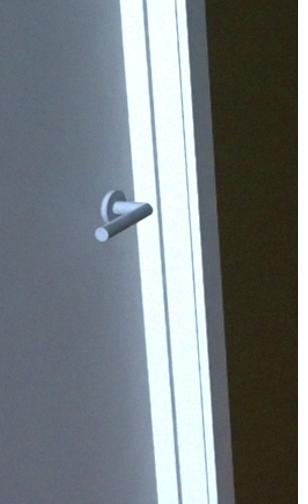

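Scene clock: 377.13 s.
Joint torques (N m): left_arm=[-2.53 1.38 0.18 -1.32 0.33 -0.27 0.02] | right_arm=[-2.87 -1.08 -0.03 -0.34 0.44 -0.46 0.12]
External joint torques (N m): left_arm=[0.18 0.23 0.07 0.09 0.31 0.29 0.02] | right_arm=[-0.35 -0.47 -0.02 0.19 0.41 -0.05 0.12]
Wrist force (N): left_arm=[3.7 0.1 9.0] | right_arm=[4.3 -1.3 15.7]
Wrist torque (N m): left_arm=[-0.71 -0.57 0.27] | right_arm=[-1.45 -0.77 -0.16]
Wrist force, peak (N): left_arm=[4.1 0.1 9.3] | right_arm=[4.4 -1.5 15.9]
move: done
base_odometry: x=+0.245 y=-0.010 heading=+1.530
lidar_m: 2.42 1.01 0.75 0.81 0.86 1.13 3.70 1.90 0.77 0.75 1.45 2.07
base_status: done (sent for 2.2 of 2.2 s)
joint_positions: torso_squat_rad=+0.350 torso_shift_rad=+0.000 torso_pitch_rad=+0.000 torso_yaw_rad=+0.000 left_shoulder_pitch_rad=-0.002 left_shoulder_roll_rad=+0.037 left_shoulder_yaw_rad=+0.010 left_elbow_rad=-0.246 left_forearm_roll_rad=+0.003 left_wrist_pitch_rad=-0.002 left_hand_roll_rad=-0.039 right_shoulder_pitch_rad=-0.038 right_shoulder_roll_rad=-0.010 right_shoulder_yaw_rad=+0.040 right_elbow_rad=-0.130 right_forearm_roll_rad=+0.012 right_wrist_pitch_rad=-0.028 right_hand_roll_rad=+0.046 head_pan_rad=+0.000 head_tilt_rad=+0.250 left_hand_little=+1.000 left_hand_ring=+1.000 left_hand_middle=+1.000 left_hand_index=+1.000 left_hand_thumb_turn=+1.000 left_hand_thumb_bend=+1.000 left_hand_force_limit=+0.000 left_hand_speed=-0.800 right_hand_little=+1.000 right_hand_ring=+1.000 right_hand_middle=+1.000 right_hand_index=+1.000 right_hand_thumb_turn=+1.000 right_hand_thumb_bend=+1.000 right_hand_force_limit=+0.000 right_hand_speed=-0.800
joint_status: not commanded
wheel_motors_off: 0
left_hand_stopped_by: target,target,target,target,target,target
right_hand_stopped_by: target,target,target,target,target,target
left_little_load_n: 0.0
left_ring_load_n: 0.0
left_middle_load_n: 0.0
left_index_load_n: 0.0
left_thumb_bend_load_n: 0.0
left_thumb_turn_load_n: 0.0
right_little_load_n: 0.0
right_ring_load_n: 0.0
right_middle_load_n: 0.0
right_index_load_n: 0.0
right_thumb_bend_load_n: 0.0
right_thumb_turn_load_n: 0.0
motor_effort: left_wheel=+10(45) right_wheel=-9(21)
chest: x=-0.2280 y=-0.0007 z=+1.2475 quat_wxyz=(+1.000, +0.001, +0.000, +0.000)
left_hand: x=-0.1544 y=+0.2223 z=+0.5123 quat_wxyz=(+0.103, -0.691, +0.712, -0.072)
right_hand: x=-0.1843 y=-0.1998 z=+0.5113 quat_wxyz=(+0.064, -0.742, +0.663, -0.072)
pictures: none

Scene clock: 381.00 s.
Joint torques (N m): left_arm=[-2.45 1.49 -0.07 -1.34 0.29 -0.26 0.05] | right_arm=[-2.89 -1.38 -0.09 -0.2 0.63 -0.48 -0.09]
External joint torques (N m): left_arm=[0.27 0.35 -0.18 0.07 0.27 0.3 0.05] | right_arm=[-0.36 -0.77 -0.09 0.32 0.6 -0.06 -0.08]
Wrist force (N): left_arm=[4.0 -0.3 9.2] | right_arm=[4.0 -1.2 15.7]
Wrist torque (N m): left_arm=[-0.83 -0.60 0.33] | right_arm=[-1.43 -0.74 -0.18]
Wrist force, peak (N): left_arm=[4.1 -0.3 9.2] | right_arm=[4.3 -1.1 15.9]
move: done
base_odometry: x=+0.245 y=-0.010 heading=+0.011
lidar_m: 0.75 1.48 2.19 2.13 0.97 0.75 0.81 0.87 1.19 3.92 0.99 0.76
base_status: done (sent for 1.9 of 1.9 s)
joint_positions: torso_squat_rad=+0.350 torso_shift_rad=+0.000 torso_pitch_rad=+0.000 torso_yaw_rad=+0.000 left_shoulder_pitch_rad=-0.002 left_shoulder_roll_rad=+0.037 left_shoulder_yaw_rad=+0.010 left_elbow_rad=-0.246 left_forearm_roll_rad=+0.003 left_wrist_pitch_rad=-0.002 left_hand_roll_rad=-0.039 right_shoulder_pitch_rad=-0.038 right_shoulder_roll_rad=-0.010 right_shoulder_yaw_rad=+0.040 right_elbow_rad=-0.130 right_forearm_roll_rad=+0.012 right_wrist_pitch_rad=-0.028 right_hand_roll_rad=+0.046 head_pan_rad=+0.000 head_tilt_rad=+0.700 left_hand_little=+1.000 left_hand_ring=+1.000 left_hand_middle=+1.000 left_hand_index=+1.000 left_hand_thumb_turn=+1.000 left_hand_thumb_bend=+1.000 left_hand_force_limit=+0.000 left_hand_speed=-0.800 right_hand_little=+1.000 right_hand_ring=+1.000 right_hand_middle=+1.000 right_hand_index=+1.000 right_hand_thumb_turn=+1.000 right_hand_thumb_bend=+1.000 right_hand_force_limit=+0.000 right_hand_speed=-0.800
joint_status: all done
wheel_motors_off: 0
left_hand_stopped_by: target,target,target,target,target,target
right_hand_stopped_by: target,target,target,target,target,target
left_little_load_n: 0.0
left_ring_load_n: 0.0
left_middle_load_n: 0.0
left_index_load_n: 0.0
left_thumb_bend_load_n: 0.0
left_thumb_turn_load_n: 0.0
right_little_load_n: 0.0
right_ring_load_n: 0.0
right_middle_load_n: 0.0
right_index_load_n: 0.0
right_thumb_bend_load_n: 0.0
right_thumb_turn_load_n: 0.0
motor_effort: left_wheel=+16(37) right_wheel=+4(37)
chest: x=-0.2280 y=-0.0007 z=+1.2475 quat_wxyz=(+1.000, +0.001, +0.000, +0.000)
left_hand: x=-0.1544 y=+0.2223 z=+0.5123 quat_wxyz=(+0.103, -0.691, +0.712, -0.072)
right_hand: x=-0.1844 y=-0.1998 z=+0.5113 quat_wxyz=(+0.064, -0.742, +0.663, -0.072)
head_camera: T_world_to_cam=[[0.05336, -0.99857, -0.0029, 0.01182], [-0.60879, -0.03023, -0.79275, 1.07596], [0.79153, 0.04406, -0.60954, 0.98268]] pos_world=[-0.12342, 0.00103, 1.45198]

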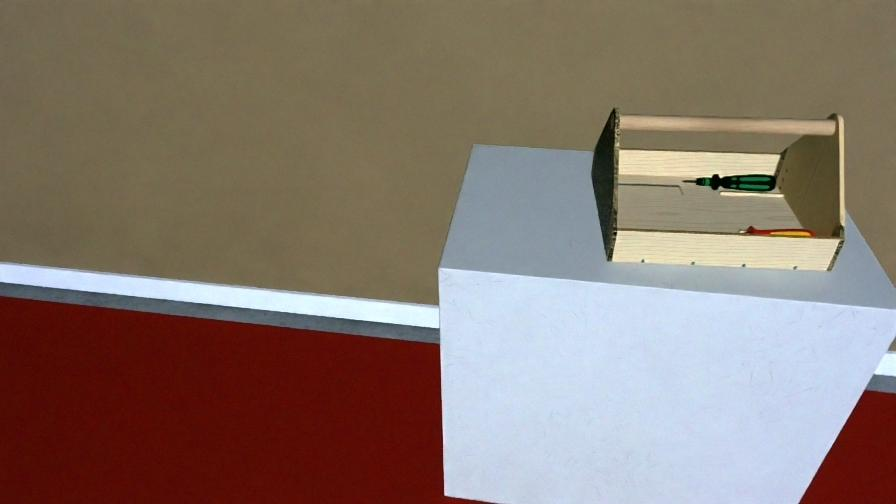

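move(base={"turn_rad_s": -0.8, "for_s": 1.985})

move(base={"x_m_s": 0.3, "for_s": 1.47})

move(base={"turn_rad_s": 0.8, "for_s": 1.964}, joints={"head_pan_rad": 0, "head_tilt_rad": 0.7}, cameras=["head_camera"])

Scene clock: 395.63 s.
Joint torques (N m): left_arm=[-2.37 1.7 0.32 -1.34 0.27 -0.27 -0.02] | right_arm=[-3.2 -0.57 0.34 -0.58 0.28 -0.29 -0.09]
External joint torques (N m): left_arm=[0.35 0.55 0.21 0.07 0.25 0.3 -0.02] | right_arm=[-0.68 0.04 0.34 -0.05 0.25 0.12 -0.09]
Wrist force (N): left_arm=[4.2 -0.1 8.9] | right_arm=[4.1 -1.3 15.8]
Wrist torque (N m): left_arm=[-0.75 -0.64 0.29] | right_arm=[-1.45 -0.74 -0.19]
Wrist force, peak (N): left_arm=[4.2 0.0 9.3] | right_arm=[4.0 -1.5 16.0]
move: done
base_odometry: x=+0.245 y=-0.010 heading=-1.588
lidar_m: 3.77 1.85 0.78 0.75 1.45 2.09 2.33 0.98 0.76 0.80 0.87 1.12
base_status: done (sent for 2 of 2 s)
joint_positions: torso_squat_rad=+0.350 torso_shift_rad=+0.000 torso_pitch_rad=+0.000 torso_yaw_rad=+0.000 left_shoulder_pitch_rad=-0.002 left_shoulder_roll_rad=+0.037 left_shoulder_yaw_rad=+0.010 left_elbow_rad=-0.246 left_forearm_roll_rad=+0.003 left_wrist_pitch_rad=-0.002 left_hand_roll_rad=-0.039 right_shoulder_pitch_rad=-0.038 right_shoulder_roll_rad=-0.010 right_shoulder_yaw_rad=+0.040 right_elbow_rad=-0.130 right_forearm_roll_rad=+0.012 right_wrist_pitch_rad=-0.028 right_hand_roll_rad=+0.046 head_pan_rad=+0.000 head_tilt_rad=+0.700 left_hand_little=+1.000 left_hand_ring=+1.000 left_hand_middle=+1.000 left_hand_index=+1.000 left_hand_thumb_turn=+1.000 left_hand_thumb_bend=+1.000 left_hand_force_limit=+0.000 left_hand_speed=-0.800 right_hand_little=+1.000 right_hand_ring=+1.000 right_hand_middle=+1.000 right_hand_index=+1.000 right_hand_thumb_turn=+1.000 right_hand_thumb_bend=+1.000 right_hand_force_limit=+0.000 right_hand_speed=-0.800
joint_status: not commanded
wheel_motors_off: 0
left_hand_stopped_by: target,target,target,target,target,target
right_hand_stopped_by: target,target,target,target,target,target
left_little_load_n: 0.0
left_ring_load_n: 0.0
left_middle_load_n: 0.0
left_index_load_n: 0.0
left_thumb_bend_load_n: 0.0
left_thumb_turn_load_n: 0.0
right_little_load_n: 0.0
right_ring_load_n: 0.0
right_middle_load_n: 0.0
right_index_load_n: 0.0
right_thumb_bend_load_n: 0.0
right_thumb_turn_load_n: 0.0
motor_effort: left_wheel=+17(38) right_wheel=+5(12)
chest: x=-0.2280 y=-0.0007 z=+1.2475 quat_wxyz=(+1.000, +0.001, +0.000, +0.000)
left_hand: x=-0.1544 y=+0.2223 z=+0.5123 quat_wxyz=(+0.103, -0.691, +0.712, -0.072)
right_hand: x=-0.1844 y=-0.1998 z=+0.5113 quat_wxyz=(+0.064, -0.742, +0.663, -0.072)
pictures: none

Scene clock: 398.27 s.
Joint torques (N m): left_arm=[-2.63 1.3 0.23 -1.59 0.27 -0.3 -0.01] | right_arm=[-2.94 -0.97 -0.14 -0.59 0.48 -0.41 -0.05]
External joint torques (N m): left_arm=[0.08 0.15 0.12 -0.18 0.25 0.26 -0.01] | right_arm=[-0.42 -0.36 -0.14 -0.06 0.45 0 -0.05]
Wrist force (N): left_arm=[4.2 0.2 8.8] | right_arm=[4.1 -1.2 15.8]
Wrist torque (N m): left_arm=[-0.71 -0.65 0.33] | right_arm=[-1.45 -0.75 -0.18]
Wrist force, peak (N): left_arm=[4.0 -0.3 9.3] | right_arm=[4.2 -1.3 16.0]
move: done
base_odometry: x=+0.237 y=-0.450 heading=-1.589
lidar_m: 3.85 1.80 0.74 0.72 0.76 2.07 2.45 1.02 0.87 0.82 0.79 1.15
base_status: done (sent for 1.47 of 1.47 s)
joint_positions: torso_squat_rad=+0.350 torso_shift_rad=+0.000 torso_pitch_rad=+0.000 torso_yaw_rad=+0.000 left_shoulder_pitch_rad=-0.002 left_shoulder_roll_rad=+0.037 left_shoulder_yaw_rad=+0.010 left_elbow_rad=-0.246 left_forearm_roll_rad=+0.003 left_wrist_pitch_rad=-0.002 left_hand_roll_rad=-0.039 right_shoulder_pitch_rad=-0.038 right_shoulder_roll_rad=-0.010 right_shoulder_yaw_rad=+0.040 right_elbow_rad=-0.130 right_forearm_roll_rad=+0.012 right_wrist_pitch_rad=-0.028 right_hand_roll_rad=+0.046 head_pan_rad=+0.000 head_tilt_rad=+0.700 left_hand_little=+1.000 left_hand_ring=+1.000 left_hand_middle=+1.000 left_hand_index=+1.000 left_hand_thumb_turn=+1.000 left_hand_thumb_bend=+1.000 left_hand_force_limit=+0.000 left_hand_speed=-0.800 right_hand_little=+1.000 right_hand_ring=+1.000 right_hand_middle=+1.000 right_hand_index=+1.000 right_hand_thumb_turn=+1.000 right_hand_thumb_bend=+1.000 right_hand_force_limit=+0.000 right_hand_speed=-0.800
joint_status: not commanded
wheel_motors_off: 0
left_hand_stopped_by: target,target,target,target,target,target
right_hand_stopped_by: target,target,target,target,target,target
left_little_load_n: 0.0
left_ring_load_n: -0.5
left_middle_load_n: 0.0
left_index_load_n: 0.0
left_thumb_bend_load_n: 0.0
left_thumb_turn_load_n: 0.0
right_little_load_n: 0.0
right_ring_load_n: 0.0
right_middle_load_n: 0.0
right_index_load_n: 0.0
right_thumb_bend_load_n: 0.0
right_thumb_turn_load_n: 0.0
motor_effort: left_wheel=-7(44) right_wheel=+8(39)
chest: x=-0.2279 y=-0.0007 z=+1.2475 quat_wxyz=(+1.000, +0.001, +0.000, +0.000)
left_hand: x=-0.1545 y=+0.2223 z=+0.5123 quat_wxyz=(+0.103, -0.691, +0.712, -0.072)
right_hand: x=-0.1844 y=-0.1998 z=+0.5113 quat_wxyz=(+0.064, -0.742, +0.663, -0.072)
pictures: none

Scene clock: 402.20 s.
Joint torques (N m): left_arm=[-2.98 1.25 0.02 -1.41 0.3 -0.3 0.05] | right_arm=[-2.92 -1.22 0.26 -0.57 0.2 -0.51 -0.22]
External joint torques (N m): left_arm=[-0.26 0.09 -0.09 0 0.28 0.26 0.05] | right_arm=[-0.39 -0.61 0.27 -0.04 0.17 -0.1 -0.22]
Wrist force (N): left_arm=[4.2 -0.4 8.4] | right_arm=[4.1 -1.3 15.8]
Wrist torque (N m): left_arm=[-0.76 -0.68 0.33] | right_arm=[-1.46 -0.75 -0.18]
Wrist force, peak (N): left_arm=[4.1 0.1 9.4] | right_arm=[4.1 -1.1 15.9]
move: done
base_odometry: x=+0.236 y=-0.450 heading=-0.017
lidar_m: 0.73 0.78 2.07 2.35 1.00 0.86 0.80 0.78 1.16 4.11 1.79 0.75
base_status: done (sent for 1.97 of 1.97 s)
joint_positions: torso_squat_rad=+0.350 torso_shift_rad=+0.000 torso_pitch_rad=+0.000 torso_yaw_rad=+0.000 left_shoulder_pitch_rad=-0.002 left_shoulder_roll_rad=+0.037 left_shoulder_yaw_rad=+0.010 left_elbow_rad=-0.246 left_forearm_roll_rad=+0.003 left_wrist_pitch_rad=-0.002 left_hand_roll_rad=-0.039 right_shoulder_pitch_rad=-0.038 right_shoulder_roll_rad=-0.010 right_shoulder_yaw_rad=+0.040 right_elbow_rad=-0.130 right_forearm_roll_rad=+0.012 right_wrist_pitch_rad=-0.028 right_hand_roll_rad=+0.046 head_pan_rad=+0.000 head_tilt_rad=+0.700 left_hand_little=+1.000 left_hand_ring=+1.000 left_hand_middle=+1.000 left_hand_index=+1.000 left_hand_thumb_turn=+1.000 left_hand_thumb_bend=+1.000 left_hand_force_limit=+0.000 left_hand_speed=-0.800 right_hand_little=+1.000 right_hand_ring=+1.000 right_hand_middle=+1.000 right_hand_index=+1.000 right_hand_thumb_turn=+1.000 right_hand_thumb_bend=+1.000 right_hand_force_limit=+0.000 right_hand_speed=-0.800
joint_status: all done
wheel_motors_off: 0
left_hand_stopped_by: target,target,target,target,target,target
right_hand_stopped_by: target,target,target,target,target,target
left_little_load_n: 0.0
left_ring_load_n: 0.0
left_middle_load_n: 0.0
left_index_load_n: 0.0
left_thumb_bend_load_n: 0.0
left_thumb_turn_load_n: 0.0
right_little_load_n: -0.5
right_ring_load_n: 0.0
right_middle_load_n: 0.0
right_index_load_n: 0.0
right_thumb_bend_load_n: 0.0
right_thumb_turn_load_n: 0.0
motor_effort: left_wheel=+5(44) right_wheel=+14(33)
chest: x=-0.2280 y=-0.0008 z=+1.2475 quat_wxyz=(+1.000, +0.001, +0.000, +0.000)
left_hand: x=-0.1545 y=+0.2223 z=+0.5123 quat_wxyz=(+0.103, -0.691, +0.712, -0.072)
right_hand: x=-0.1844 y=-0.1998 z=+0.5113 quat_wxyz=(+0.064, -0.742, +0.663, -0.072)
head_camera: T_world_to_cam=[[0.05336, -0.99857, -0.00289, 0.01181], [-0.60879, -0.03024, -0.79275, 1.07596], [0.79153, 0.04406, -0.60954, 0.98268]] pos_world=[-0.12342, 0.00103, 1.45198]

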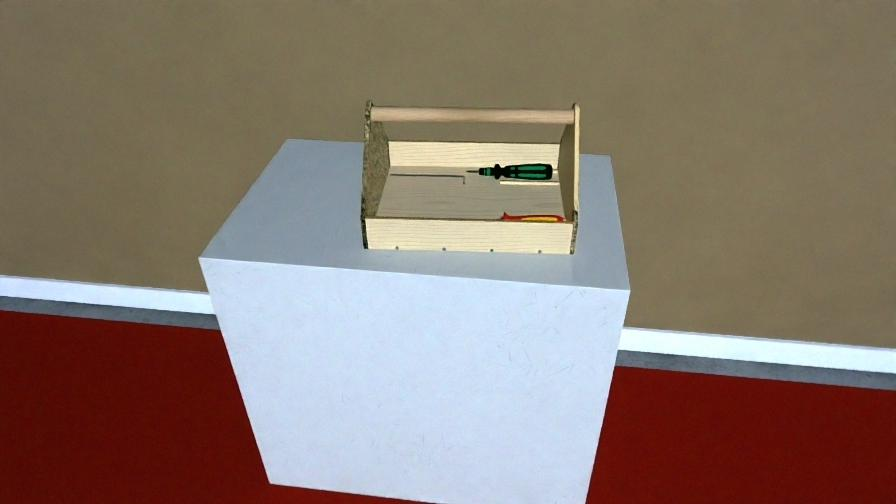

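move(joints={"torso_squat_rad": 0.8, "left_shoulder_roll_rad": 0.15, "right_shoulder_roll_rad": -0.15, "left_shoulder_pitch_rad": 0, "right_shoulder_pitch_rad": 0, "left_shoulder_yaw_rad": 0, "right_shoulder_yaw_rad": 0, "left_elbow_rad": -1.57, "right_elbow_rad": -1.57, "left_forearm_roll_rad": 1.57, "left_hand_roll_rad": 1.5, "right_forearm_roll_rad": -1.57, "right_hand_roll_rad": -1.5, "left_wrist_pitch_rad": 0, "right_wrist_pitch_rad": 0, "left_hand_thumb_turn": -1, "right_hand_thumb_turn": -1, "head_tilt_rad": 0.7}, min_time_s=3, cameras=["all"])

Scene clock: 448.77 s.
Joint torques (N m): left_arm=[-10.15 4.52 0.51 -10.8 0.43 -0.06 0.26] | right_arm=[-11.9 -4.15 -1.95 -11.04 0.22 -0.04 -0.33]
External joint torques (N m): left_arm=[0.83 1.53 -1.26 -0.68 0.49 0.25 0.25] | right_arm=[-0.95 -1 -0.21 -1 0.15 0.26 -0.32]
Wrist force (N): left_arm=[2.0 -6.3 3.2] | right_arm=[5.1 -8.1 10.2]
Wrist torque (N m): left_arm=[-0.80 -0.62 0.34] | right_arm=[-1.58 -0.62 -0.43]
Wrist force, peak (N): left_arm=[4.5 -0.2 9.2] | right_arm=[7.8 -0.6 14.6]
move: done
base_odometry: x=+0.236 y=-0.450 heading=-0.017
lidar_m: 0.73 0.78 2.09 2.35 0.99 0.85 0.81 0.79 1.17 4.10 1.81 0.74
base_status: not commanded
joint_positions: torso_squat_rad=+0.800 torso_shift_rad=+0.000 torso_pitch_rad=+0.000 torso_yaw_rad=+0.000 left_shoulder_pitch_rad=+0.000 left_shoulder_roll_rad=+0.150 left_shoulder_yaw_rad=+0.000 left_elbow_rad=-1.570 left_forearm_roll_rad=+1.570 left_wrist_pitch_rad=+0.000 left_hand_roll_rad=+1.500 right_shoulder_pitch_rad=+0.000 right_shoulder_roll_rad=-0.150 right_shoulder_yaw_rad=+0.000 right_elbow_rad=-1.570 right_forearm_roll_rad=-1.570 right_wrist_pitch_rad=+0.000 right_hand_roll_rad=-1.500 head_pan_rad=+0.000 head_tilt_rad=+0.700 left_hand_little=+1.000 left_hand_ring=+1.000 left_hand_middle=+1.000 left_hand_index=+1.000 left_hand_thumb_turn=-1.000 left_hand_thumb_bend=+1.000 left_hand_force_limit=+0.000 left_hand_speed=-0.800 right_hand_little=+1.000 right_hand_ring=+1.000 right_hand_middle=+1.000 right_hand_index=+1.000 right_hand_thumb_turn=-1.000 right_hand_thumb_bend=+1.000 right_hand_force_limit=+0.000 right_hand_speed=-0.800
joint_status: all done
wheel_motors_off: 0
left_hand_stopped_by: target,target,target,target,target,target
right_hand_stopped_by: target,target,target,target,target,target
left_little_load_n: 0.0
left_ring_load_n: 0.0
left_middle_load_n: 0.0
left_index_load_n: 0.0
left_thumb_bend_load_n: 0.0
left_thumb_turn_load_n: 0.0
right_little_load_n: 0.0
right_ring_load_n: 0.0
right_middle_load_n: 0.0
right_index_load_n: 0.5
right_thumb_bend_load_n: 0.0
right_thumb_turn_load_n: 0.0
motor_effort: left_wheel=+4(6) right_wheel=+14(15)
chest: x=-0.2281 y=-0.0006 z=+1.0776 quat_wxyz=(+1.000, +0.001, +0.000, +0.000)
left_hand: x=+0.3358 y=+0.2824 z=+0.9197 quat_wxyz=(-0.441, -0.552, -0.442, -0.552)
right_hand: x=+0.3358 y=-0.2830 z=+0.9190 quat_wxyz=(+0.552, +0.442, +0.552, +0.442)
pictures: head_camera, left_wrist_camera, right_wrist_camera
head_camera: T_world_to_cam=[[0.05335, -0.99857, -0.00289, 0.01142], [-0.60868, -0.03023, -0.79284, 0.94141], [0.79162, 0.04406, -0.60942, 0.87912]] pos_world=[-0.12352, 0.00113, 1.28218]
left_wrist_camera: T_world_to_cam=[[-0.01184, 0.47565, -0.87955, 0.67833], [-0.53018, 0.74281, 0.40883, -0.40817], [0.8478, 0.47117, 0.24339, -0.52619]] pos_world=[0.23773, 0.22847, 0.89157]
right_wrist_camera: T_world_to_cam=[[-0.07289, 0.44993, 0.89008, -0.67011], [-0.53454, -0.77107, 0.346, -0.35495], [0.842, -0.45056, 0.29671, -0.5708]] pos_world=[0.24203, -0.22937, 0.88863]

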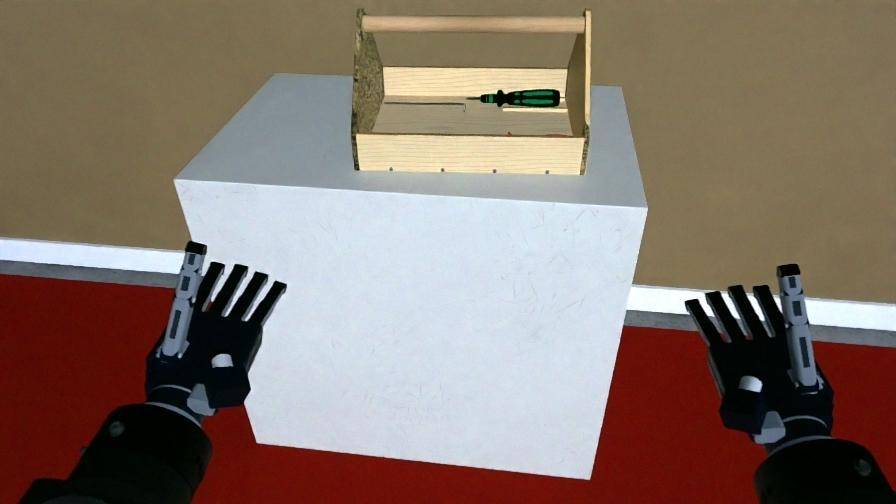

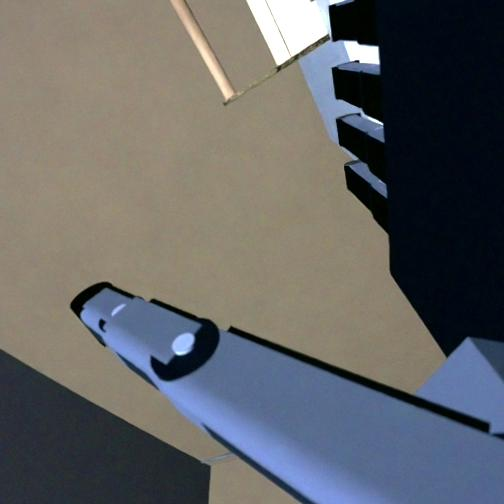

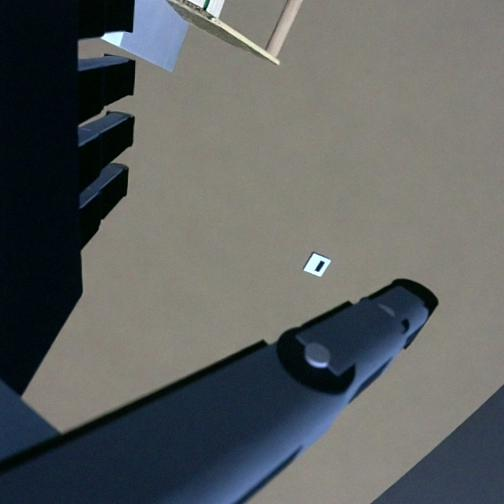

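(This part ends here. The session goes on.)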